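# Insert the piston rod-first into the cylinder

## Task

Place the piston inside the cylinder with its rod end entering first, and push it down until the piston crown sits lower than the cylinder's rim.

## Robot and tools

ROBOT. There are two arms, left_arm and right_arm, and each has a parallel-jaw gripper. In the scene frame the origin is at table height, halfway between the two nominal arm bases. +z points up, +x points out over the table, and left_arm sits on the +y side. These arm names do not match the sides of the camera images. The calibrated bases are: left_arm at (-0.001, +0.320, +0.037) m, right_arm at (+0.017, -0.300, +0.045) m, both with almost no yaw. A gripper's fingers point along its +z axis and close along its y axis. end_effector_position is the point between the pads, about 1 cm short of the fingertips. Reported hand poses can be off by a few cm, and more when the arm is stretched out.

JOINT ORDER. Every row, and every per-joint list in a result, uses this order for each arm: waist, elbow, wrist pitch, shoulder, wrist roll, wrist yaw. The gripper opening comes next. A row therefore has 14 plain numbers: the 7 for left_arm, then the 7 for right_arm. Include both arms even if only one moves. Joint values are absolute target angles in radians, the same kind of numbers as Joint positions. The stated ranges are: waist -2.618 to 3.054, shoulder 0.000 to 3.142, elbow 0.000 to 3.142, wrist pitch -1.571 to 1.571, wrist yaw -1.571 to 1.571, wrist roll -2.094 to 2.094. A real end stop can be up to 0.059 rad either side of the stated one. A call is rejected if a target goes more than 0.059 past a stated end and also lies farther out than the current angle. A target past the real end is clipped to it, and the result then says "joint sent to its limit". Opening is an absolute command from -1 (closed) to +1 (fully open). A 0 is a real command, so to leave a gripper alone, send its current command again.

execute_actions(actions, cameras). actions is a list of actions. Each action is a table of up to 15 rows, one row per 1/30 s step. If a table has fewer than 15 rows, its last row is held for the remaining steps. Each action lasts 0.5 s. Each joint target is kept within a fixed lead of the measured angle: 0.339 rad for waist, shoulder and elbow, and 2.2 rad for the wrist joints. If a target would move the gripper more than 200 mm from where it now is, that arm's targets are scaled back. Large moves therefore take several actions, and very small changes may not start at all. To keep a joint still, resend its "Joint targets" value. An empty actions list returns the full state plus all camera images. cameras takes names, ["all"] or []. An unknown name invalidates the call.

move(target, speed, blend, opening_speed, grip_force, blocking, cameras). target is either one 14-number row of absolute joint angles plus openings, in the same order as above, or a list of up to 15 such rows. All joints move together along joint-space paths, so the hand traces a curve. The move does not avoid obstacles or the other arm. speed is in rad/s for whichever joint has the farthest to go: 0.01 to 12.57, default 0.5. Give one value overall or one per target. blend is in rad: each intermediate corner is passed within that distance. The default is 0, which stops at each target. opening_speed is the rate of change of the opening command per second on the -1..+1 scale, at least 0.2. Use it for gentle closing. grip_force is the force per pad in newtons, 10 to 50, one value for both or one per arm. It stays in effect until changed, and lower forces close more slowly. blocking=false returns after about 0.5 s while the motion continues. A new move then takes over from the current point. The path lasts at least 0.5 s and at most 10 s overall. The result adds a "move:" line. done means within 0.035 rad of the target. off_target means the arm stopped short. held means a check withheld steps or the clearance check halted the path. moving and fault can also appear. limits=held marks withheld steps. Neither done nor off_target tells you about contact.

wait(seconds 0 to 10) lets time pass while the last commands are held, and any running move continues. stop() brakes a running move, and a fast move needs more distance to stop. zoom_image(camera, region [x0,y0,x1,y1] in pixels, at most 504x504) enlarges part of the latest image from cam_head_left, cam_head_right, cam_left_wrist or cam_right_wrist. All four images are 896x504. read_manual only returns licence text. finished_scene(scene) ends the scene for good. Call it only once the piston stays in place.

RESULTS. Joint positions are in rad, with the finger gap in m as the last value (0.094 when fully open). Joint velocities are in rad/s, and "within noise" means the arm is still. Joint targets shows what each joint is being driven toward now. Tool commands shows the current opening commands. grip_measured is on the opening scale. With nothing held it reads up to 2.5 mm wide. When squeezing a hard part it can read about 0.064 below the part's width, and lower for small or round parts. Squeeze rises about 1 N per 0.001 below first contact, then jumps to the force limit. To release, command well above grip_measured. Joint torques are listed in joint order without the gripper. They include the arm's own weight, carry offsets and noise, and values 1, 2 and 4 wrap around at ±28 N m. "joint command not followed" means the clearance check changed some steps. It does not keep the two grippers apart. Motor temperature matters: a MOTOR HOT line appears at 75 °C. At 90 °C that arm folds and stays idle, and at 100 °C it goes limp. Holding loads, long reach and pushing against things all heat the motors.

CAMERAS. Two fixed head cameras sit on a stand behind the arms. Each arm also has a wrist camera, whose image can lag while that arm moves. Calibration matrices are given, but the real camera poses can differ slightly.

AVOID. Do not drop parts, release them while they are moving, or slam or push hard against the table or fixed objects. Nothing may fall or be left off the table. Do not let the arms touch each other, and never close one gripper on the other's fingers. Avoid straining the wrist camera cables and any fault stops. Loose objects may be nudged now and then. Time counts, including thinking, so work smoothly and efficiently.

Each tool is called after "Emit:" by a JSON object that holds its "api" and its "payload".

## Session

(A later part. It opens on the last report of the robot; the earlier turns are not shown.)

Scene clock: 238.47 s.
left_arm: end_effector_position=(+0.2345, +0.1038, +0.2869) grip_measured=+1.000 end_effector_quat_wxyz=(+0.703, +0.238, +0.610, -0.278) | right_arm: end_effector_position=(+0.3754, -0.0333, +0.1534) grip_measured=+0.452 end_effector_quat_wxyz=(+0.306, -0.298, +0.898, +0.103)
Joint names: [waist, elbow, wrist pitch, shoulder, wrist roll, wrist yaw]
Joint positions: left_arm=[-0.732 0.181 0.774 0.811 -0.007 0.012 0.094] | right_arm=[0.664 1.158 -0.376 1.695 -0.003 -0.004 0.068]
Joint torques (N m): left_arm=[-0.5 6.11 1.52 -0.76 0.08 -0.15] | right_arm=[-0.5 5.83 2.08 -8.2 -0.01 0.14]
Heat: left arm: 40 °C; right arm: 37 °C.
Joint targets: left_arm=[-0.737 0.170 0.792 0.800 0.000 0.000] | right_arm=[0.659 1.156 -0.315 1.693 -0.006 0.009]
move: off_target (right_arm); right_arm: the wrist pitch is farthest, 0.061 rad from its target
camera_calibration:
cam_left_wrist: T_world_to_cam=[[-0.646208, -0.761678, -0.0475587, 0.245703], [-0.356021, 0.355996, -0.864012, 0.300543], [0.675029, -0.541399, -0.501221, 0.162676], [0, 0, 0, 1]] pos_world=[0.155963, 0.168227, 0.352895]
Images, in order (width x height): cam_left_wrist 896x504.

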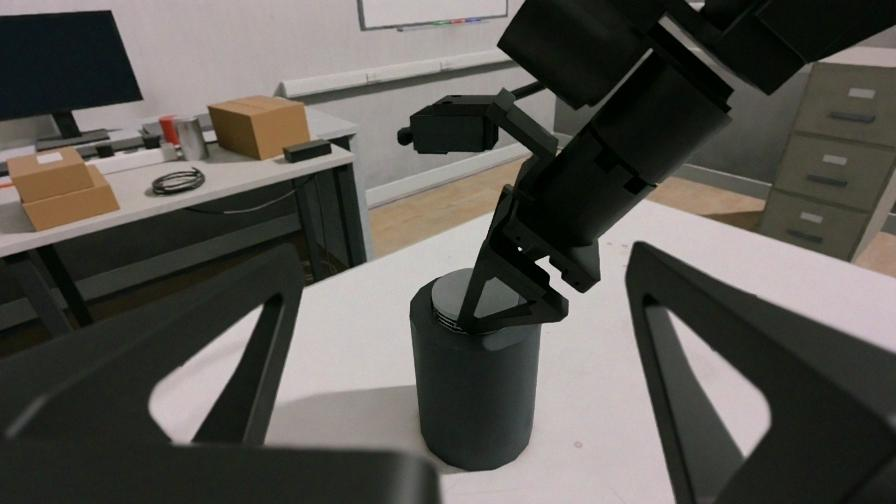

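Emit:
{"api": "move", "payload": {"target": [-0.737, 0.17, 0.792, 0.80, 0.0, 0.0, 1.0, 0.6585, 1.146, -0.303, 1.695, -0.006, 0.009, 0.15], "speed": 0.04, "cameras": ["cam_left_wrist", "cam_right_wrist"]}}

Emit:
{"api": "zoom_image", "payload": {"camera": "cam_left_wrist", "region": [440, 300, 520, 360]}}

Scene clock: 240.00 s.
left_arm: end_effector_position=(+0.2345, +0.1038, +0.2869) grip_measured=+1.000 end_effector_quat_wxyz=(+0.703, +0.238, +0.610, -0.278) | right_arm: end_effector_position=(+0.3756, -0.0334, +0.1522) grip_measured=+0.452 end_effector_quat_wxyz=(+0.308, -0.298, +0.898, +0.102)
Joint names: [waist, elbow, wrist pitch, shoulder, wrist roll, wrist yaw]
Joint positions: left_arm=[-0.732 0.181 0.774 0.811 -0.007 0.012 0.094] | right_arm=[0.664 1.151 -0.366 1.695 -0.004 -0.003 0.068]
Joint torques (N m): left_arm=[-0.5 6.11 1.52 -0.76 0.08 -0.15] | right_arm=[-0.5 5.41 2.11 -8.08 -0.01 0.1]
Heat: left arm: 40 °C; right arm: 37 °C.
Joint targets: left_arm=[-0.737 0.170 0.792 0.800 0.000 0.000] | right_arm=[0.659 1.146 -0.303 1.695 -0.006 0.009]
move: off_target (right_arm); right_arm: the wrist pitch is farthest, 0.063 rad from its target
camera_calibration:
cam_left_wrist: T_world_to_cam=[[-0.646208, -0.761678, -0.0475587, 0.245703], [-0.356021, 0.355996, -0.864012, 0.300543], [0.675029, -0.541399, -0.501221, 0.162676], [0, 0, 0, 1]] pos_world=[0.155963, 0.168227, 0.352895]
cam_right_wrist: T_world_to_cam=[[0.589804, -0.805915, -0.0513025, -0.240904], [-0.806488, -0.591093, 0.0136433, 0.288898], [-0.0413199, 0.0333279, -0.99859, 0.29233], [0, 0, 0, 1]] pos_world=[0.387158, -0.0331254, 0.275617]
Images, in order (width x height): cam_left_wrist 896x504, cam_right_wrist 896x504.

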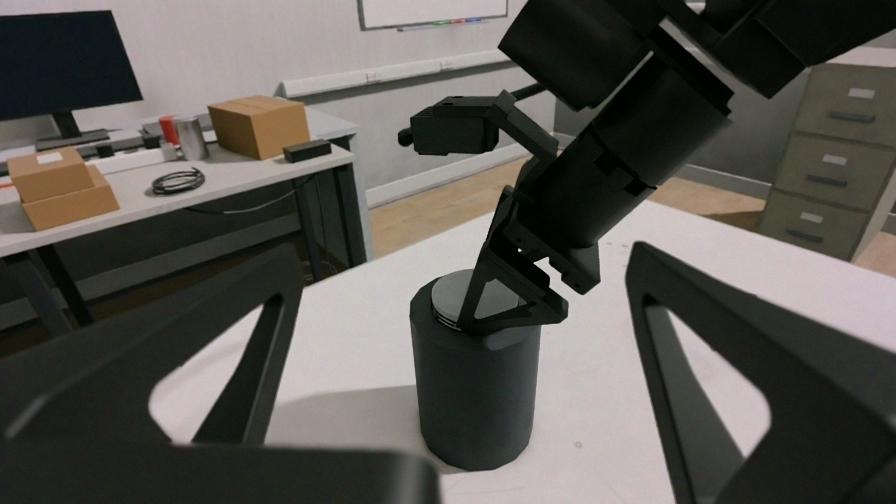

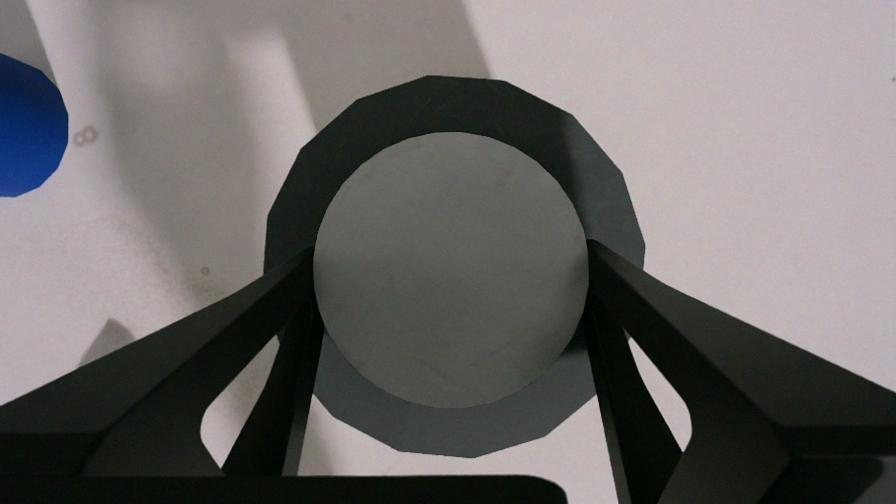

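Scaled by 6.300 from the camera's 896x504 image, which has a finer 1280x720 frame.

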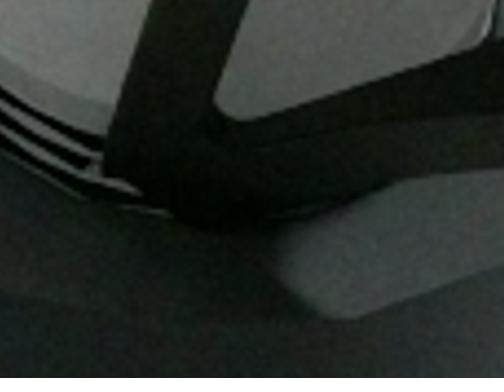

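Emit:
{"api": "execute_actions", "payload": {"actions": [[[-0.737,0.17,0.792,0.80,0.0,0.0,1.0,0.6585,1.146,-0.303,1.695,-0.006,0.009,0.25],[-0.737,0.17,0.792,0.80,0.0,0.0,1.0,0.6585,1.146,-0.303,1.695,-0.006,0.009,0.34],[-0.737,0.17,0.792,0.80,0.0,0.0,1.0,0.6585,1.146,-0.303,1.695,-0.006,0.009,0.40],[-0.737,0.17,0.792,0.80,0.0,0.0,1.0,0.6585,1.146,-0.303,1.695,-0.006,0.009,0.42],[-0.737,0.17,0.792,0.80,0.0,0.0,1.0,0.6585,1.146,-0.303,1.695,-0.006,0.009,0.43],[-0.737,0.17,0.792,0.80,0.0,0.0,1.0,0.6585,1.146,-0.303,1.695,-0.006,0.009,0.435]]], "cameras": ["cam_left_wrist"]}}

Scene clock: 246.33 s.
left_arm: end_effector_position=(+0.2345, +0.1038, +0.2869) grip_measured=+1.000 end_effector_quat_wxyz=(+0.703, +0.238, +0.610, -0.278) | right_arm: end_effector_position=(+0.3756, -0.0334, +0.1522) grip_measured=+0.452 end_effector_quat_wxyz=(+0.308, -0.298, +0.898, +0.102)
Joint names: [waist, elbow, wrist pitch, shoulder, wrist roll, wrist yaw]
Joint positions: left_arm=[-0.732 0.181 0.774 0.811 -0.007 0.012 0.094] | right_arm=[0.664 1.151 -0.366 1.695 -0.004 -0.003 0.068]
Joint torques (N m): left_arm=[-0.5 6.12 1.52 -0.76 0.08 -0.15] | right_arm=[-0.49 5.49 2.13 -8.08 -0.01 0.14]
Heat: left arm: 41 °C; right arm: 37 °C.
Joint targets: left_arm=[-0.737 0.170 0.792 0.800 0.000 0.000] | right_arm=[0.659 1.146 -0.303 1.695 -0.006 0.009]
camera_calibration:
cam_left_wrist: T_world_to_cam=[[-0.646208, -0.761678, -0.0475587, 0.245703], [-0.356021, 0.355996, -0.864012, 0.300543], [0.675029, -0.541399, -0.501221, 0.162676], [0, 0, 0, 1]] pos_world=[0.155963, 0.168227, 0.352895]
Images, in order (width x height): cam_left_wrist 896x504.

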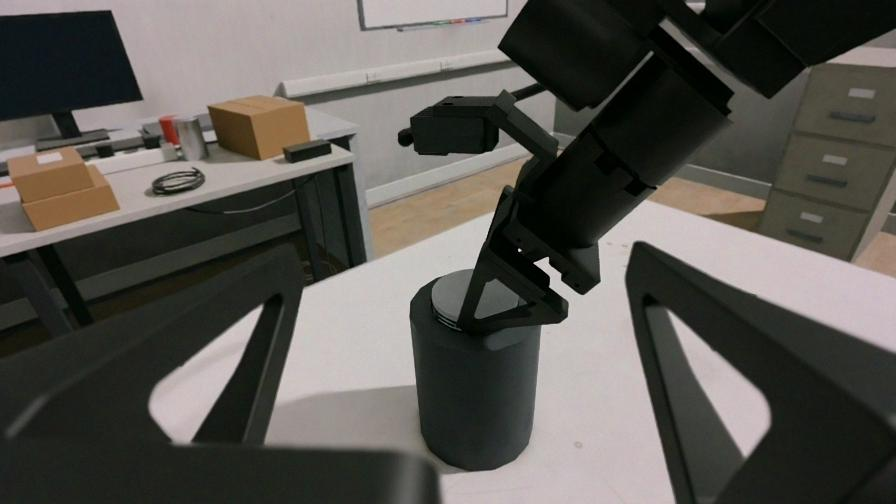

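Emit:
{"api": "execute_actions", "payload": {"actions": [[[-0.737,0.17,0.792,0.80,0.0,0.0,1.0,0.6585,1.146,-0.303,1.695,-0.006,0.009,0.438],[-0.737,0.17,0.792,0.80,0.0,0.0,1.0,0.6585,1.146,-0.303,1.695,-0.006,0.009,0.441],[-0.737,0.17,0.792,0.80,0.0,0.0,1.0,0.6585,1.146,-0.303,1.695,-0.006,0.009,0.444],[-0.737,0.17,0.792,0.80,0.0,0.0,1.0,0.6585,1.146,-0.303,1.695,-0.006,0.009,0.447],[-0.737,0.17,0.792,0.80,0.0,0.0,1.0,0.6585,1.146,-0.303,1.695,-0.006,0.009,0.450],[-0.737,0.17,0.792,0.80,0.0,0.0,1.0,0.6585,1.146,-0.303,1.695,-0.006,0.009,0.452]]], "cameras": ["cam_left_wrist"]}}

Scene clock: 247.87 s.
left_arm: end_effector_position=(+0.2345, +0.1038, +0.2869) grip_measured=+1.000 end_effector_quat_wxyz=(+0.703, +0.238, +0.610, -0.278) | right_arm: end_effector_position=(+0.3756, -0.0334, +0.1522) grip_measured=+0.452 end_effector_quat_wxyz=(+0.308, -0.298, +0.898, +0.102)
Joint names: [waist, elbow, wrist pitch, shoulder, wrist roll, wrist yaw]
Joint positions: left_arm=[-0.732 0.181 0.774 0.811 -0.007 0.012 0.094] | right_arm=[0.664 1.151 -0.366 1.695 -0.004 -0.003 0.068]
Joint torques (N m): left_arm=[-0.5 6.12 1.52 -0.76 0.08 -0.15] | right_arm=[-0.57 5.44 2.13 -8.09 0 0.11]
Heat: left arm: 41 °C; right arm: 37 °C.
Joint targets: left_arm=[-0.737 0.170 0.792 0.800 0.000 0.000] | right_arm=[0.659 1.146 -0.303 1.695 -0.006 0.009]
camera_calibration:
cam_left_wrist: T_world_to_cam=[[-0.646208, -0.761678, -0.0475587, 0.245703], [-0.356021, 0.355996, -0.864012, 0.300543], [0.675029, -0.541399, -0.501221, 0.162676], [0, 0, 0, 1]] pos_world=[0.155963, 0.168227, 0.352895]
Images, in order (width x height): cam_left_wrist 896x504.

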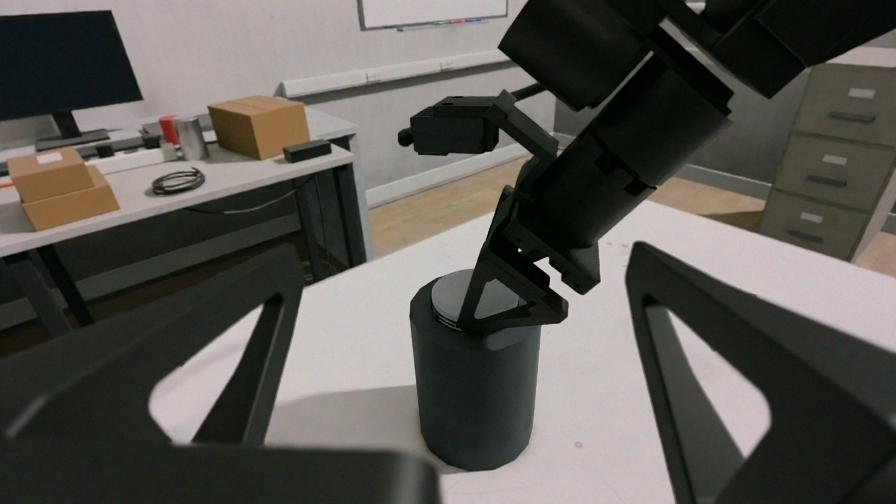

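Emit:
{"api": "execute_actions", "payload": {"actions": [[[-0.737,0.17,0.792,0.80,0.0,0.0,1.0,0.6585,1.146,-0.303,1.695,-0.006,0.009,0.453],[-0.737,0.17,0.792,0.80,0.0,0.0,1.0,0.6585,1.146,-0.303,1.695,-0.006,0.009,0.454],[-0.737,0.17,0.792,0.80,0.0,0.0,1.0,0.6585,1.146,-0.303,1.695,-0.006,0.009,0.455],[-0.737,0.17,0.792,0.80,0.0,0.0,1.0,0.6585,1.146,-0.303,1.695,-0.006,0.009,0.456],[-0.737,0.17,0.792,0.80,0.0,0.0,1.0,0.6585,1.146,-0.303,1.695,-0.006,0.009,0.457],[-0.737,0.17,0.792,0.80,0.0,0.0,1.0,0.6585,1.146,-0.303,1.695,-0.006,0.009,0.458]]], "cameras": ["cam_left_wrist"]}}

Scene clock: 249.53 s.
left_arm: end_effector_position=(+0.2345, +0.1038, +0.2869) grip_measured=+1.000 end_effector_quat_wxyz=(+0.703, +0.238, +0.610, -0.278) | right_arm: end_effector_position=(+0.3756, -0.0334, +0.1522) grip_measured=+0.462 end_effector_quat_wxyz=(+0.308, -0.298, +0.898, +0.102)
Joint names: [waist, elbow, wrist pitch, shoulder, wrist roll, wrist yaw]
Joint positions: left_arm=[-0.732 0.181 0.774 0.811 -0.007 0.012 0.094] | right_arm=[0.664 1.151 -0.366 1.695 -0.005 -0.003 0.069]
Joint velocities: left_arm=[within noise] | right_arm=[0.007 -0.007 0.022 -0.007 -0.022 -0.022 0.008]
Joint torques (N m): left_arm=[-0.51 6.11 1.52 -0.76 0.07 -0.15] | right_arm=[-0.54 5.5 2.14 -8.17 0 0.12]
Heat: left arm: 41 °C; right arm: 38 °C.
Joint targets: left_arm=[-0.737 0.170 0.792 0.800 0.000 0.000] | right_arm=[0.659 1.146 -0.303 1.695 -0.006 0.009]
camera_calibration:
cam_left_wrist: T_world_to_cam=[[-0.646208, -0.761678, -0.0475587, 0.245703], [-0.356021, 0.355996, -0.864012, 0.300543], [0.675029, -0.541399, -0.501221, 0.162676], [0, 0, 0, 1]] pos_world=[0.155963, 0.168227, 0.352895]
Images, in order (width x height): cam_left_wrist 896x504.

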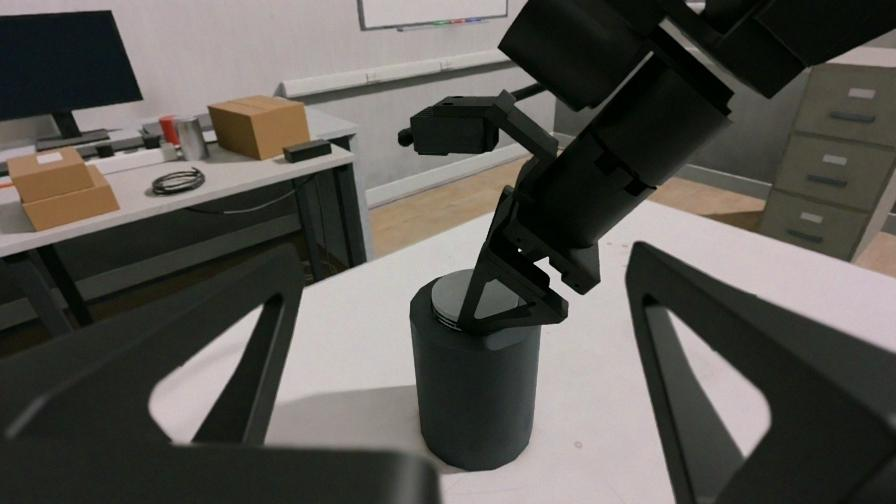

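Emit:
{"api": "execute_actions", "payload": {"actions": [[[-0.737,0.17,0.792,0.80,0.0,0.0,1.0,0.6585,1.146,-0.303,1.695,-0.006,0.009,0.459],[-0.737,0.17,0.792,0.80,0.0,0.0,1.0,0.6585,1.146,-0.303,1.695,-0.006,0.009,0.460],[-0.737,0.17,0.792,0.80,0.0,0.0,1.0,0.6585,1.146,-0.303,1.695,-0.006,0.009,0.461],[-0.737,0.17,0.792,0.80,0.0,0.0,1.0,0.6585,1.146,-0.303,1.695,-0.006,0.009,0.462]]], "cameras": ["cam_left_wrist"]}}

Emit:
{"api": "zoom_image", "payload": {"camera": "cam_left_wrist", "region": [405, 230, 550, 350]}}

Scene clock: 251.20 s.
left_arm: end_effector_position=(+0.2345, +0.1038, +0.2869) grip_measured=+1.000 end_effector_quat_wxyz=(+0.703, +0.238, +0.610, -0.278) | right_arm: end_effector_position=(+0.3756, -0.0334, +0.1522) grip_measured=+0.466 end_effector_quat_wxyz=(+0.308, -0.298, +0.898, +0.102)
Joint names: [waist, elbow, wrist pitch, shoulder, wrist roll, wrist yaw]
Joint positions: left_arm=[-0.732 0.181 0.774 0.811 -0.007 0.012 0.094] | right_arm=[0.664 1.151 -0.366 1.695 -0.005 -0.003 0.069]
Joint torques (N m): left_arm=[-0.5 6.12 1.52 -0.75 0.08 -0.15] | right_arm=[-0.49 5.37 2.11 -8.08 -0.01 0.13]
Heat: left arm: 41 °C; right arm: 38 °C.
Joint targets: left_arm=[-0.737 0.170 0.792 0.800 0.000 0.000] | right_arm=[0.659 1.146 -0.303 1.695 -0.006 0.009]
camera_calibration:
cam_left_wrist: T_world_to_cam=[[-0.646208, -0.761678, -0.0475587, 0.245703], [-0.356021, 0.355996, -0.864012, 0.300543], [0.675029, -0.541399, -0.501221, 0.162676], [0, 0, 0, 1]] pos_world=[0.155963, 0.168227, 0.352895]
Images, in order (width x height): cam_left_wrist 896x504.

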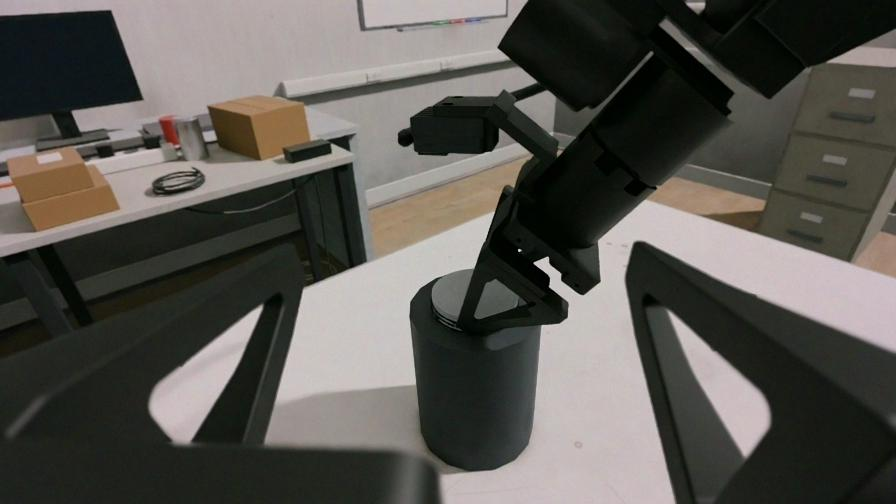

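Scaled by 3.476 from the camera's 896x504 image, which has a finer 1280x720 frame.

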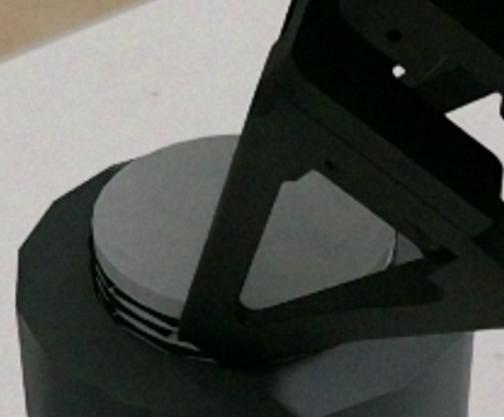

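Emit:
{"api": "execute_actions", "payload": {"actions": [[[-0.737,0.17,0.792,0.80,0.0,0.0,1.0,0.6585,1.146,-0.303,1.695,-0.006,0.009,0.463],[-0.737,0.17,0.792,0.80,0.0,0.0,1.0,0.6585,1.146,-0.303,1.695,-0.006,0.009,0.464],[-0.737,0.17,0.792,0.80,0.0,0.0,1.0,0.6585,1.146,-0.303,1.695,-0.006,0.009,0.465],[-0.737,0.17,0.792,0.80,0.0,0.0,1.0,0.6585,1.146,-0.303,1.695,-0.006,0.009,0.466]]], "cameras": ["cam_left_wrist"]}}

Emit:
{"api": "zoom_image", "payload": {"camera": "cam_left_wrist", "region": [405, 230, 550, 350]}}

Scene clock: 252.57 s.
left_arm: end_effector_position=(+0.2345, +0.1038, +0.2869) grip_measured=+1.000 end_effector_quat_wxyz=(+0.703, +0.238, +0.610, -0.278) | right_arm: end_effector_position=(+0.3757, -0.0334, +0.1522) grip_measured=+0.468 end_effector_quat_wxyz=(+0.308, -0.298, +0.898, +0.102)
Joint names: [waist, elbow, wrist pitch, shoulder, wrist roll, wrist yaw]
Joint positions: left_arm=[-0.732 0.181 0.774 0.811 -0.007 0.012 0.094] | right_arm=[0.664 1.151 -0.366 1.695 -0.005 -0.003 0.069]
Joint torques (N m): left_arm=[-0.5 6.12 1.52 -0.75 0.07 -0.15] | right_arm=[-0.57 5.53 2.11 -7.98 0 0.13]
Heat: left arm: 41 °C; right arm: 38 °C.
Joint targets: left_arm=[-0.737 0.170 0.792 0.800 0.000 0.000] | right_arm=[0.659 1.146 -0.303 1.695 -0.006 0.009]
camera_calibration:
cam_left_wrist: T_world_to_cam=[[-0.646208, -0.761678, -0.0475587, 0.245703], [-0.356021, 0.355996, -0.864012, 0.300543], [0.675029, -0.541399, -0.501221, 0.162676], [0, 0, 0, 1]] pos_world=[0.155963, 0.168227, 0.352895]
Images, in order (width x height): cam_left_wrist 896x504.

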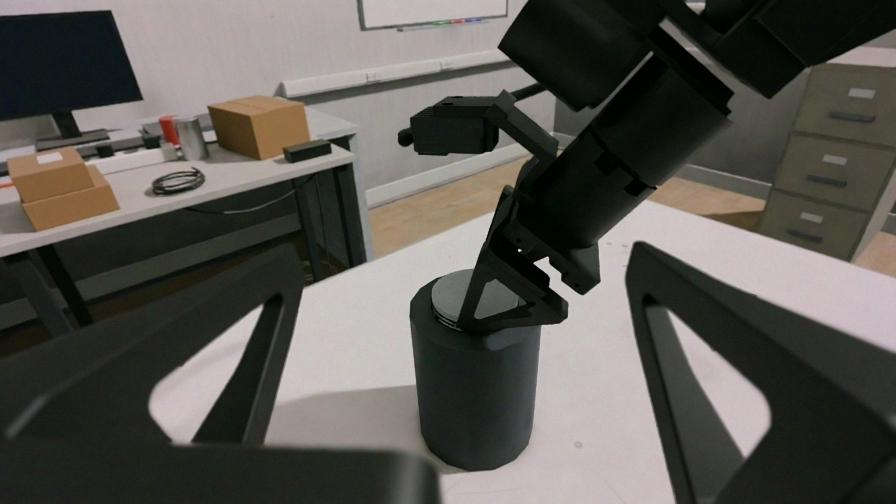

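Scaled by 3.476 from the camera's 896x504 image, which has a finer 1280x720 frame.

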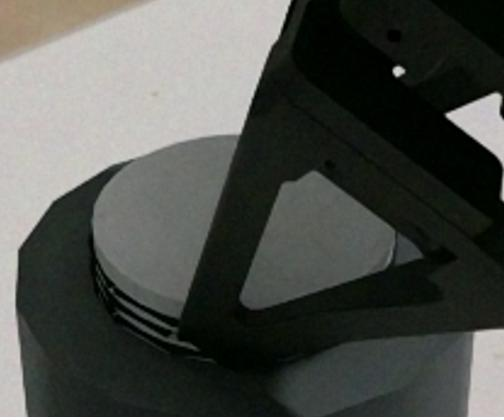

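Emit:
{"api": "execute_actions", "payload": {"actions": [[[-0.737,0.17,0.792,0.80,0.0,0.0,1.0,0.6585,1.146,-0.303,1.695,-0.006,0.009,0.467],[-0.737,0.17,0.792,0.80,0.0,0.0,1.0,0.6585,1.146,-0.303,1.695,-0.006,0.009,0.468],[-0.737,0.17,0.792,0.80,0.0,0.0,1.0,0.6585,1.146,-0.303,1.695,-0.006,0.009,0.469],[-0.737,0.17,0.792,0.80,0.0,0.0,1.0,0.6585,1.146,-0.303,1.695,-0.006,0.009,0.470],[-0.737,0.17,0.792,0.80,0.0,0.0,1.0,0.6585,1.146,-0.303,1.695,-0.006,0.009,0.471]]], "cameras": ["cam_left_wrist"]}}

Emit:
{"api": "zoom_image", "payload": {"camera": "cam_left_wrist", "region": [405, 230, 550, 350]}}

Scene clock: 254.23 s.
left_arm: end_effector_position=(+0.2345, +0.1038, +0.2869) grip_measured=+1.000 end_effector_quat_wxyz=(+0.703, +0.238, +0.610, -0.278) | right_arm: end_effector_position=(+0.3757, -0.0334, +0.1522) grip_measured=+0.476 end_effector_quat_wxyz=(+0.308, -0.298, +0.898, +0.102)
Joint names: [waist, elbow, wrist pitch, shoulder, wrist roll, wrist yaw]
Joint positions: left_arm=[-0.732 0.181 0.774 0.811 -0.007 0.012 0.094] | right_arm=[0.664 1.151 -0.366 1.695 -0.005 -0.003 0.069]
Joint torques (N m): left_arm=[-0.5 6.12 1.52 -0.76 0.08 -0.15] | right_arm=[-0.42 5.5 2.12 -8.08 -0.01 0.15]
Heat: left arm: 41 °C; right arm: 38 °C.
Joint targets: left_arm=[-0.737 0.170 0.792 0.800 0.000 0.000] | right_arm=[0.659 1.146 -0.303 1.695 -0.006 0.009]
camera_calibration:
cam_left_wrist: T_world_to_cam=[[-0.646208, -0.761678, -0.0475587, 0.245703], [-0.356021, 0.355996, -0.864012, 0.300543], [0.675029, -0.541399, -0.501221, 0.162676], [0, 0, 0, 1]] pos_world=[0.155963, 0.168227, 0.352895]
Images, in order (width x height): cam_left_wrist 896x504.

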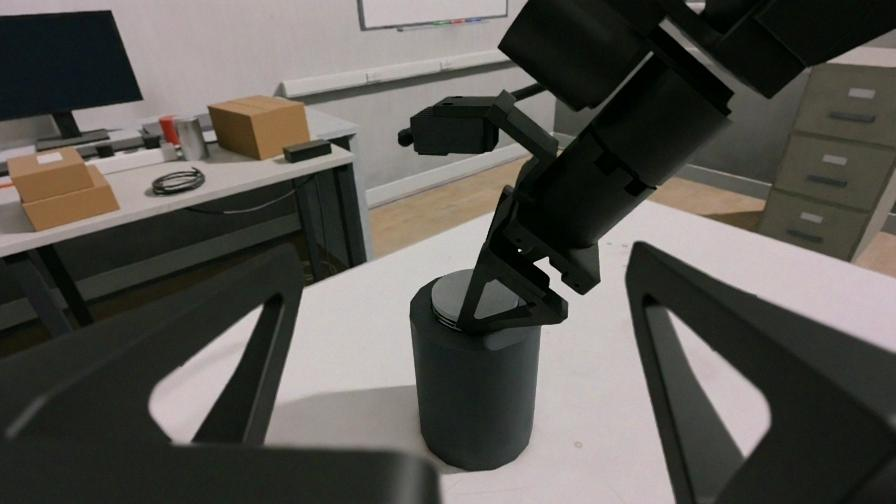

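Scaled by 3.476 from the camera's 896x504 image, which has a finer 1280x720 frame.

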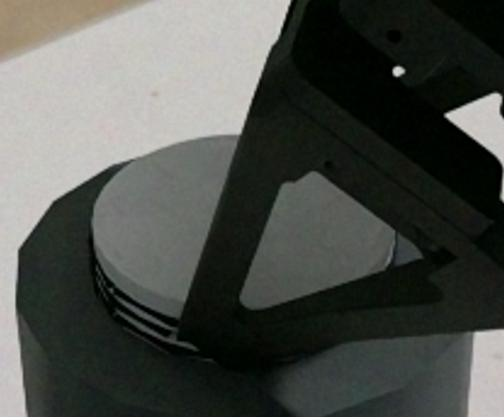

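Emit:
{"api": "execute_actions", "payload": {"actions": [[[-0.737,0.17,0.792,0.80,0.0,0.0,1.0,0.6585,1.146,-0.303,1.695,-0.006,0.009,0.472],[-0.737,0.17,0.792,0.80,0.0,0.0,1.0,0.6585,1.146,-0.303,1.695,-0.006,0.009,0.473],[-0.737,0.17,0.792,0.80,0.0,0.0,1.0,0.6585,1.146,-0.303,1.695,-0.006,0.009,0.474],[-0.737,0.17,0.792,0.80,0.0,0.0,1.0,0.6585,1.146,-0.303,1.695,-0.006,0.009,0.475],[-0.737,0.17,0.792,0.80,0.0,0.0,1.0,0.6585,1.146,-0.303,1.695,-0.006,0.009,0.476]]], "cameras": ["cam_left_wrist"]}}

Emit:
{"api": "zoom_image", "payload": {"camera": "cam_left_wrist", "region": [405, 230, 550, 350]}}

Scene clock: 255.50 s.
left_arm: end_effector_position=(+0.2345, +0.1038, +0.2869) grip_measured=+1.000 end_effector_quat_wxyz=(+0.703, +0.238, +0.610, -0.278) | right_arm: end_effector_position=(+0.3757, -0.0334, +0.1522) grip_measured=+0.479 end_effector_quat_wxyz=(+0.308, -0.298, +0.898, +0.102)
Joint names: [waist, elbow, wrist pitch, shoulder, wrist roll, wrist yaw]
Joint positions: left_arm=[-0.732 0.181 0.774 0.811 -0.007 0.012 0.094] | right_arm=[0.664 1.151 -0.366 1.695 -0.005 -0.003 0.07]
Joint torques (N m): left_arm=[-0.49 6.11 1.52 -0.75 0.07 -0.15] | right_arm=[-0.49 5.44 2.1 -8.1 0 0.11]
Heat: left arm: 41 °C; right arm: 38 °C.
Joint targets: left_arm=[-0.737 0.170 0.792 0.800 0.000 0.000] | right_arm=[0.659 1.146 -0.303 1.695 -0.006 0.009]
camera_calibration:
cam_left_wrist: T_world_to_cam=[[-0.646208, -0.761678, -0.0475587, 0.245703], [-0.356021, 0.355996, -0.864012, 0.300543], [0.675029, -0.541399, -0.501221, 0.162676], [0, 0, 0, 1]] pos_world=[0.155963, 0.168227, 0.352895]
Images, in order (width x height): cam_left_wrist 896x504.

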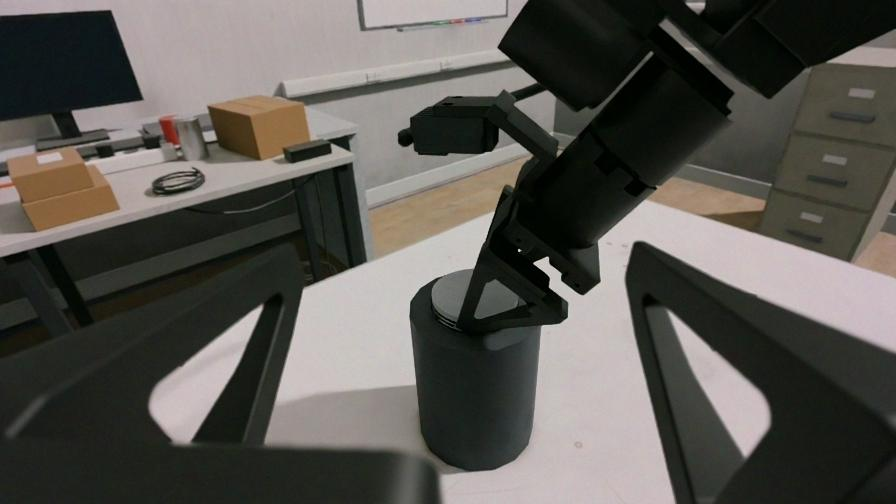

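Scaled by 3.476 from the camera's 896x504 image, which has a finer 1280x720 frame.

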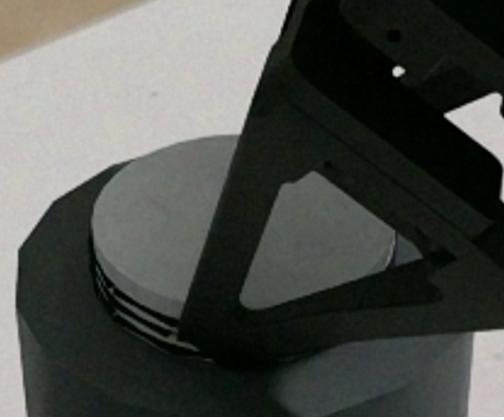

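Emit:
{"api": "execute_actions", "payload": {"actions": [[[-0.737,0.17,0.792,0.80,0.0,0.0,1.0,0.6585,1.146,-0.303,1.695,-0.006,0.009,0.477],[-0.737,0.17,0.792,0.80,0.0,0.0,1.0,0.6585,1.146,-0.303,1.695,-0.006,0.009,0.478],[-0.737,0.17,0.792,0.80,0.0,0.0,1.0,0.6585,1.146,-0.303,1.695,-0.006,0.009,0.479],[-0.737,0.17,0.792,0.80,0.0,0.0,1.0,0.6585,1.146,-0.303,1.695,-0.006,0.009,0.480]]], "cameras": ["cam_left_wrist"]}}

Emit:
{"api": "execute_actions", "payload": {"actions": [[[-0.737,0.17,0.792,0.80,0.0,0.0,1.0,0.6585,1.146,-0.303,1.695,-0.006,0.009,0.481],[-0.737,0.17,0.792,0.80,0.0,0.0,1.0,0.6585,1.146,-0.303,1.695,-0.006,0.009,0.482],[-0.737,0.17,0.792,0.80,0.0,0.0,1.0,0.6585,1.146,-0.303,1.695,-0.006,0.009,0.483]]], "cameras": ["cam_left_wrist"]}}

Emit:
{"api": "zoom_image", "payload": {"camera": "cam_left_wrist", "region": [405, 230, 550, 350]}}

Scene clock: 257.30 s.
left_arm: end_effector_position=(+0.2345, +0.1038, +0.2869) grip_measured=+1.000 end_effector_quat_wxyz=(+0.703, +0.238, +0.610, -0.278) | right_arm: end_effector_position=(+0.3757, -0.0334, +0.1522) grip_measured=+0.483 end_effector_quat_wxyz=(+0.308, -0.298, +0.898, +0.102)
Joint names: [waist, elbow, wrist pitch, shoulder, wrist roll, wrist yaw]
Joint positions: left_arm=[-0.732 0.181 0.774 0.811 -0.007 0.012 0.094] | right_arm=[0.664 1.151 -0.366 1.695 -0.005 -0.003 0.07]
Joint torques (N m): left_arm=[-0.49 6.11 1.52 -0.76 0.08 -0.15] | right_arm=[-0.53 5.49 2.12 -8.03 0.02 0.12]
Heat: left arm: 41 °C; right arm: 38 °C.
Joint targets: left_arm=[-0.737 0.170 0.792 0.800 0.000 0.000] | right_arm=[0.659 1.146 -0.303 1.695 -0.006 0.009]
camera_calibration:
cam_left_wrist: T_world_to_cam=[[-0.646208, -0.761678, -0.0475587, 0.245703], [-0.356021, 0.355996, -0.864012, 0.300543], [0.675029, -0.541399, -0.501221, 0.162676], [0, 0, 0, 1]] pos_world=[0.155963, 0.168227, 0.352895]
Images, in order (width x height): cam_left_wrist 896x504.

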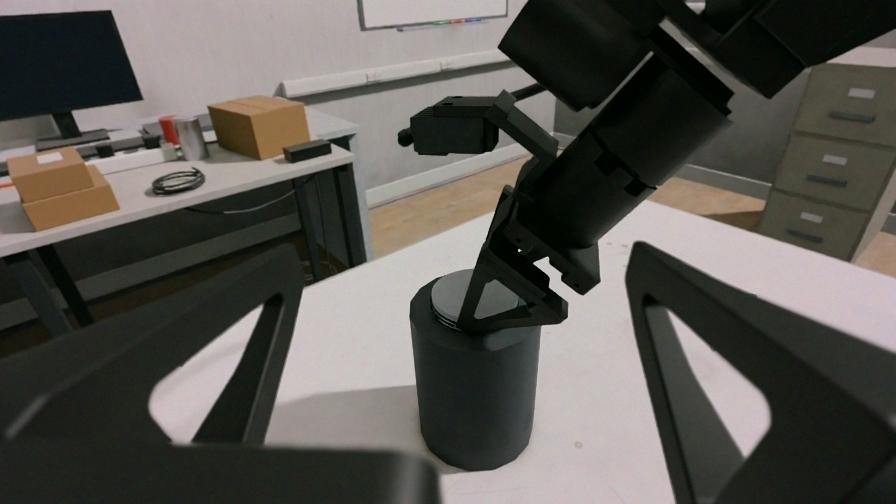

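Scene clock: 258.00 s.
left_arm: end_effector_position=(+0.2345, +0.1038, +0.2869) grip_measured=+1.000 end_effector_quat_wxyz=(+0.703, +0.238, +0.610, -0.278) | right_arm: end_effector_position=(+0.3757, -0.0334, +0.1522) grip_measured=+0.485 end_effector_quat_wxyz=(+0.308, -0.298, +0.898, +0.102)
Joint names: [waist, elbow, wrist pitch, shoulder, wrist roll, wrist yaw]
Joint positions: left_arm=[-0.732 0.181 0.774 0.811 -0.007 0.012 0.094] | right_arm=[0.664 1.151 -0.366 1.695 -0.005 -0.003 0.07]
Joint torques (N m): left_arm=[-0.49 6.09 1.52 -0.76 0.07 -0.15] | right_arm=[-0.53 5.52 2.11 -8.14 0.01 0.14]
Heat: left arm: 41 °C; right arm: 38 °C.
Joint targets: left_arm=[-0.737 0.170 0.792 0.800 0.000 0.000] | right_arm=[0.659 1.146 -0.303 1.695 -0.006 0.009]
camera_calibration:
cam_left_wrist: T_world_to_cam=[[-0.646208, -0.761678, -0.0475587, 0.245703], [-0.356021, 0.355996, -0.864012, 0.300543], [0.675029, -0.541399, -0.501221, 0.162676], [0, 0, 0, 1]] pos_world=[0.155963, 0.168227, 0.352895]
Images, in order (width x height): cam_left_wrist 896x504.

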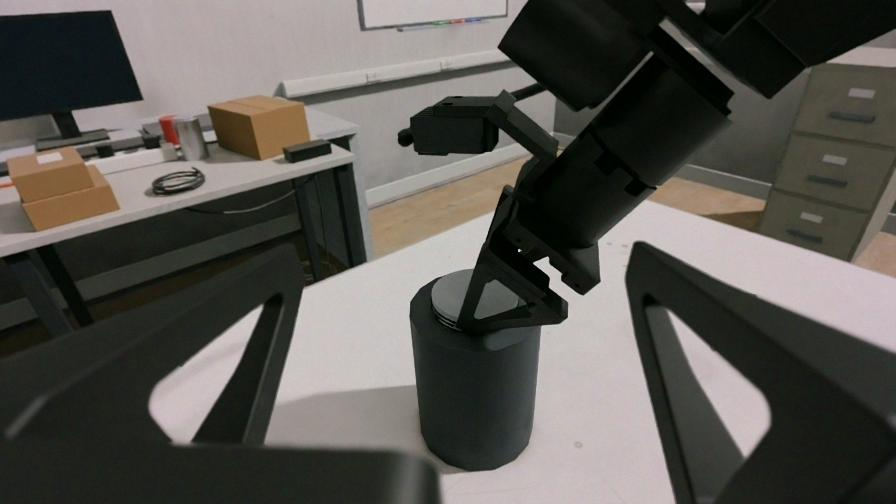

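Scaled by 3.476 from the camera's 896x504 image, which has a finer 1280x720 frame.

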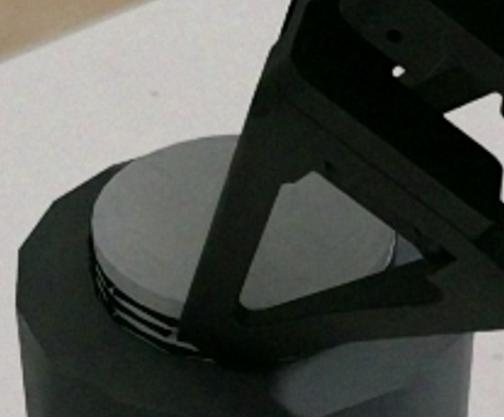

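Emit:
{"api": "execute_actions", "payload": {"actions": [[[-0.737,0.17,0.792,0.80,0.0,0.0,1.0,0.6585,1.146,-0.303,1.695,-0.006,0.009,0.484],[-0.737,0.17,0.792,0.80,0.0,0.0,1.0,0.6585,1.146,-0.303,1.695,-0.006,0.009,0.485],[-0.737,0.17,0.792,0.80,0.0,0.0,1.0,0.6585,1.146,-0.303,1.695,-0.006,0.009,0.486]]], "cameras": []}}

Emit:
{"api": "execute_actions", "payload": {"actions": [[[-0.737,0.17,0.792,0.80,0.0,0.0,1.0,0.6585,1.146,-0.303,1.695,-0.006,0.009,0.487],[-0.737,0.17,0.792,0.80,0.0,0.0,1.0,0.6585,1.146,-0.303,1.695,-0.006,0.009,0.488],[-0.737,0.17,0.792,0.80,0.0,0.0,1.0,0.6585,1.146,-0.303,1.695,-0.006,0.009,0.489]]], "cameras": ["cam_left_wrist"]}}

Emit:
{"api": "zoom_image", "payload": {"camera": "cam_left_wrist", "region": [405, 230, 550, 350]}}

Scene clock: 259.53 s.
left_arm: end_effector_position=(+0.2345, +0.1038, +0.2869) grip_measured=+1.000 end_effector_quat_wxyz=(+0.703, +0.238, +0.610, -0.278) | right_arm: end_effector_position=(+0.3757, -0.0334, +0.1522) grip_measured=+0.487 end_effector_quat_wxyz=(+0.308, -0.298, +0.898, +0.102)
Joint names: [waist, elbow, wrist pitch, shoulder, wrist roll, wrist yaw]
Joint positions: left_arm=[-0.732 0.181 0.774 0.811 -0.007 0.012 0.094] | right_arm=[0.664 1.151 -0.366 1.695 -0.005 -0.003 0.07]
Joint torques (N m): left_arm=[-0.51 6.12 1.53 -0.76 0.08 -0.15] | right_arm=[-0.53 5.49 2.12 -7.99 -0.01 0.11]
Heat: left arm: 41 °C; right arm: 38 °C.
Joint targets: left_arm=[-0.737 0.170 0.792 0.800 0.000 0.000] | right_arm=[0.659 1.146 -0.303 1.695 -0.006 0.009]
No camera images: "cameras" was empty.

Scene clock: 260.23 s.
left_arm: end_effector_position=(+0.2345, +0.1038, +0.2869) grip_measured=+1.000 end_effector_quat_wxyz=(+0.703, +0.238, +0.610, -0.278) | right_arm: end_effector_position=(+0.3757, -0.0334, +0.1522) grip_measured=+0.490 end_effector_quat_wxyz=(+0.308, -0.298, +0.898, +0.102)
Joint names: [waist, elbow, wrist pitch, shoulder, wrist roll, wrist yaw]
Joint positions: left_arm=[-0.732 0.181 0.774 0.811 -0.007 0.012 0.094] | right_arm=[0.664 1.151 -0.366 1.695 -0.005 -0.003 0.07]
Joint torques (N m): left_arm=[-0.5 6.12 1.52 -0.75 0.08 -0.15] | right_arm=[-0.53 5.49 2.12 -8.05 0 0.11]
Heat: left arm: 41 °C; right arm: 38 °C.
Joint targets: left_arm=[-0.737 0.170 0.792 0.800 0.000 0.000] | right_arm=[0.659 1.146 -0.303 1.695 -0.006 0.009]
camera_calibration:
cam_left_wrist: T_world_to_cam=[[-0.646208, -0.761678, -0.0475587, 0.245703], [-0.356021, 0.355996, -0.864012, 0.300543], [0.675029, -0.541399, -0.501221, 0.162676], [0, 0, 0, 1]] pos_world=[0.155963, 0.168227, 0.352895]
Images, in order (width x height): cam_left_wrist 896x504.

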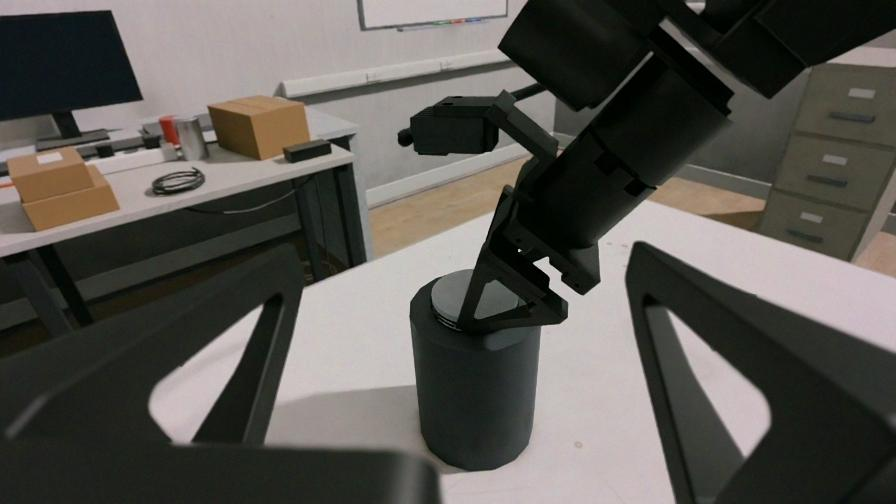

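Scaled by 3.476 from the camera's 896x504 image, which has a finer 1280x720 frame.

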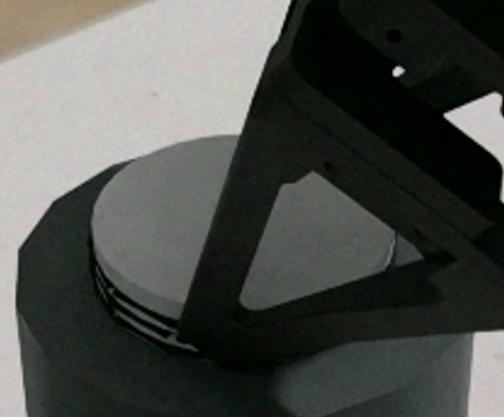

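Emit:
{"api": "execute_actions", "payload": {"actions": [[[-0.737,0.17,0.792,0.80,0.0,0.0,1.0,0.6585,1.146,-0.303,1.695,-0.006,0.009,0.490],[-0.737,0.17,0.792,0.80,0.0,0.0,1.0,0.6585,1.146,-0.303,1.695,-0.006,0.009,0.491],[-0.737,0.17,0.792,0.80,0.0,0.0,1.0,0.6585,1.146,-0.303,1.695,-0.006,0.009,0.492]]], "cameras": []}}

Emit:
{"api": "execute_actions", "payload": {"actions": [[[-0.737,0.17,0.792,0.80,0.0,0.0,1.0,0.6585,1.146,-0.303,1.695,-0.006,0.009,0.493],[-0.737,0.17,0.792,0.80,0.0,0.0,1.0,0.6585,1.146,-0.303,1.695,-0.006,0.009,0.494],[-0.737,0.17,0.792,0.80,0.0,0.0,1.0,0.6585,1.146,-0.303,1.695,-0.006,0.009,0.495]]], "cameras": ["cam_left_wrist"]}}

Emit:
{"api": "zoom_image", "payload": {"camera": "cam_left_wrist", "region": [405, 230, 550, 350]}}

Scene clock: 261.77 s.
left_arm: end_effector_position=(+0.2345, +0.1038, +0.2869) grip_measured=+1.000 end_effector_quat_wxyz=(+0.703, +0.238, +0.610, -0.278) | right_arm: end_effector_position=(+0.3758, -0.0333, +0.1524) grip_measured=+0.492 end_effector_quat_wxyz=(+0.308, -0.298, +0.897, +0.102)
Joint names: [waist, elbow, wrist pitch, shoulder, wrist roll, wrist yaw]
Joint positions: left_arm=[-0.732 0.181 0.774 0.811 -0.007 0.012 0.094] | right_arm=[0.664 1.151 -0.365 1.695 -0.005 -0.003 0.07]
Joint torques (N m): left_arm=[-0.5 6.11 1.52 -0.76 0.07 -0.15] | right_arm=[-0.58 5.55 2.12 -7.98 0.01 0.09]
Heat: left arm: 41 °C; right arm: 38 °C.
Joint targets: left_arm=[-0.737 0.170 0.792 0.800 0.000 0.000] | right_arm=[0.659 1.146 -0.303 1.695 -0.006 0.009]
No camera images: "cameras" was empty.

Scene clock: 262.73 s.
left_arm: end_effector_position=(+0.2345, +0.1038, +0.2869) grip_measured=+1.000 end_effector_quat_wxyz=(+0.703, +0.238, +0.610, -0.278) | right_arm: end_effector_position=(+0.3830, -0.0280, +0.1596) grip_measured=+0.494 end_effector_quat_wxyz=(+0.329, -0.296, +0.890, +0.109)
Joint names: [waist, elbow, wrist pitch, shoulder, wrist roll, wrist yaw]
Joint positions: left_arm=[-0.732 0.181 0.774 0.811 -0.007 0.012 0.094] | right_arm=[0.664 1.151 -0.319 1.695 -0.005 -0.003 0.07]
Joint torques (N m): left_arm=[-0.51 6.11 1.53 -0.76 0.07 -0.15] | right_arm=[-0.5 5.52 1.62 -8.06 0.01 0.12]
Heat: left arm: 41 °C; right arm: 38 °C.
Joint targets: left_arm=[-0.737 0.170 0.792 0.800 0.000 0.000] | right_arm=[0.659 1.146 -0.303 1.695 -0.006 0.009]
camera_calibration:
cam_left_wrist: T_world_to_cam=[[-0.646208, -0.761678, -0.0475587, 0.245703], [-0.356021, 0.355996, -0.864012, 0.300543], [0.675029, -0.541399, -0.501221, 0.162676], [0, 0, 0, 1]] pos_world=[0.155963, 0.168227, 0.352895]
Images, in order (width x height): cam_left_wrist 896x504.

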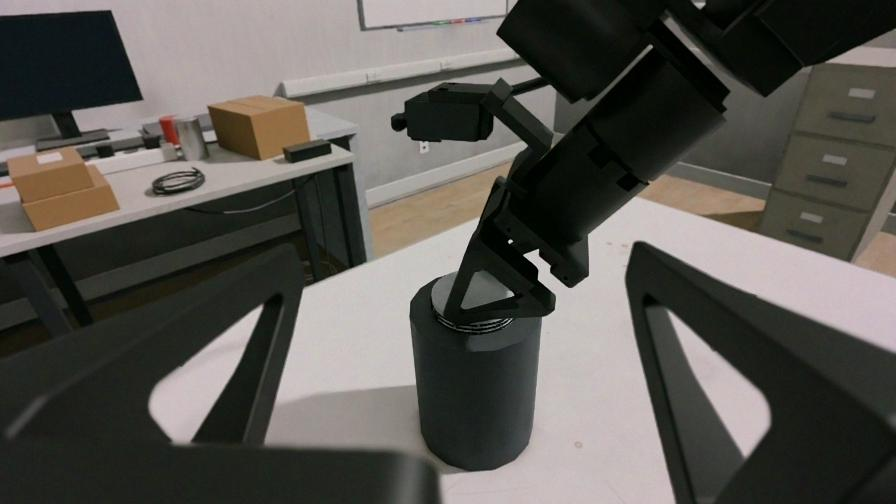

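Scaled by 3.476 from the camera's 896x504 image, which has a finer 1280x720 frame.

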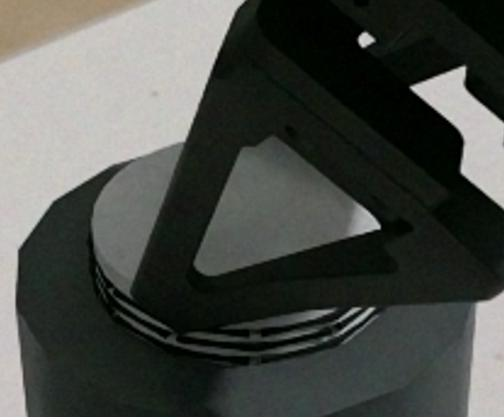

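Emit:
{"api": "execute_actions", "payload": {"actions": [[[-0.737,0.17,0.792,0.80,0.0,0.0,1.0,0.6585,1.146,-0.303,1.695,-0.006,0.009,0.496],[-0.737,0.17,0.792,0.80,0.0,0.0,1.0,0.6585,1.146,-0.303,1.695,-0.006,0.009,0.497],[-0.737,0.17,0.792,0.80,0.0,0.0,1.0,0.6585,1.146,-0.303,1.695,-0.006,0.009,0.498]]], "cameras": ["cam_left_wrist"]}}

Emit:
{"api": "zoom_image", "payload": {"camera": "cam_left_wrist", "region": [405, 230, 550, 350]}}

Scene clock: 264.73 s.
left_arm: end_effector_position=(+0.2345, +0.1038, +0.2869) grip_measured=+1.000 end_effector_quat_wxyz=(+0.703, +0.238, +0.610, -0.278) | right_arm: end_effector_position=(+0.3831, -0.0279, +0.1597) grip_measured=+0.496 end_effector_quat_wxyz=(+0.329, -0.296, +0.890, +0.109)
Joint names: [waist, elbow, wrist pitch, shoulder, wrist roll, wrist yaw]
Joint positions: left_arm=[-0.732 0.181 0.774 0.811 -0.007 0.012 0.094] | right_arm=[0.664 1.151 -0.318 1.695 -0.005 -0.003 0.07]
Joint torques (N m): left_arm=[-0.49 6.12 1.53 -0.75 0.07 -0.15] | right_arm=[-0.5 5.55 1.61 -8.1 0.01 0.14]
Heat: left arm: 41 °C; right arm: 38 °C.
Joint targets: left_arm=[-0.737 0.170 0.792 0.800 0.000 0.000] | right_arm=[0.659 1.146 -0.303 1.695 -0.006 0.009]
camera_calibration:
cam_left_wrist: T_world_to_cam=[[-0.646208, -0.761678, -0.0475587, 0.245703], [-0.356021, 0.355996, -0.864012, 0.300543], [0.675029, -0.541399, -0.501221, 0.162676], [0, 0, 0, 1]] pos_world=[0.155963, 0.168227, 0.352895]
Images, in order (width x height): cam_left_wrist 896x504.

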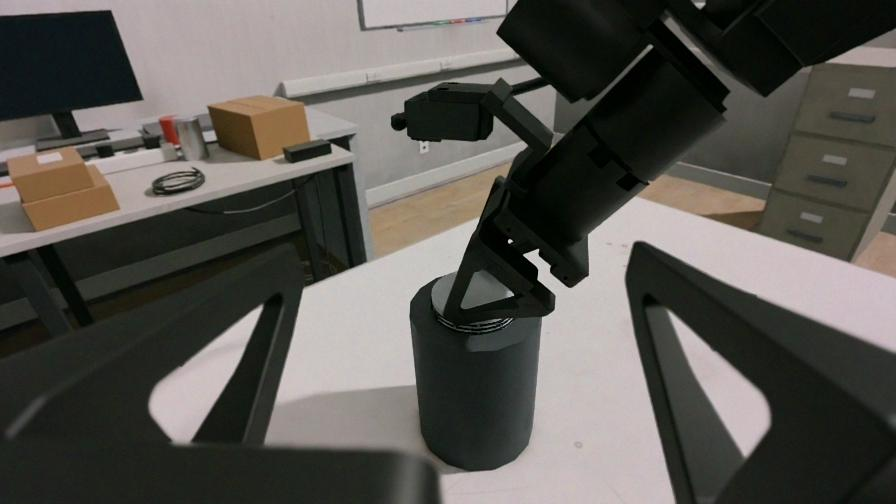

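Scaled by 3.476 from the camera's 896x504 image, which has a finer 1280x720 frame.

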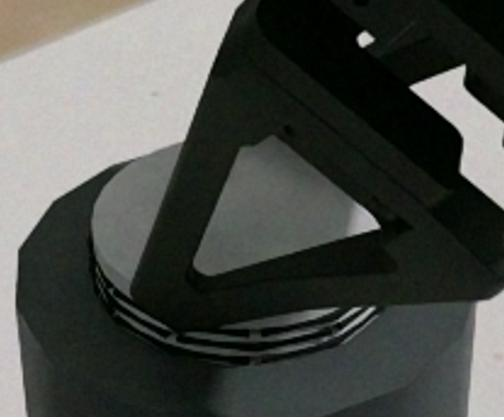

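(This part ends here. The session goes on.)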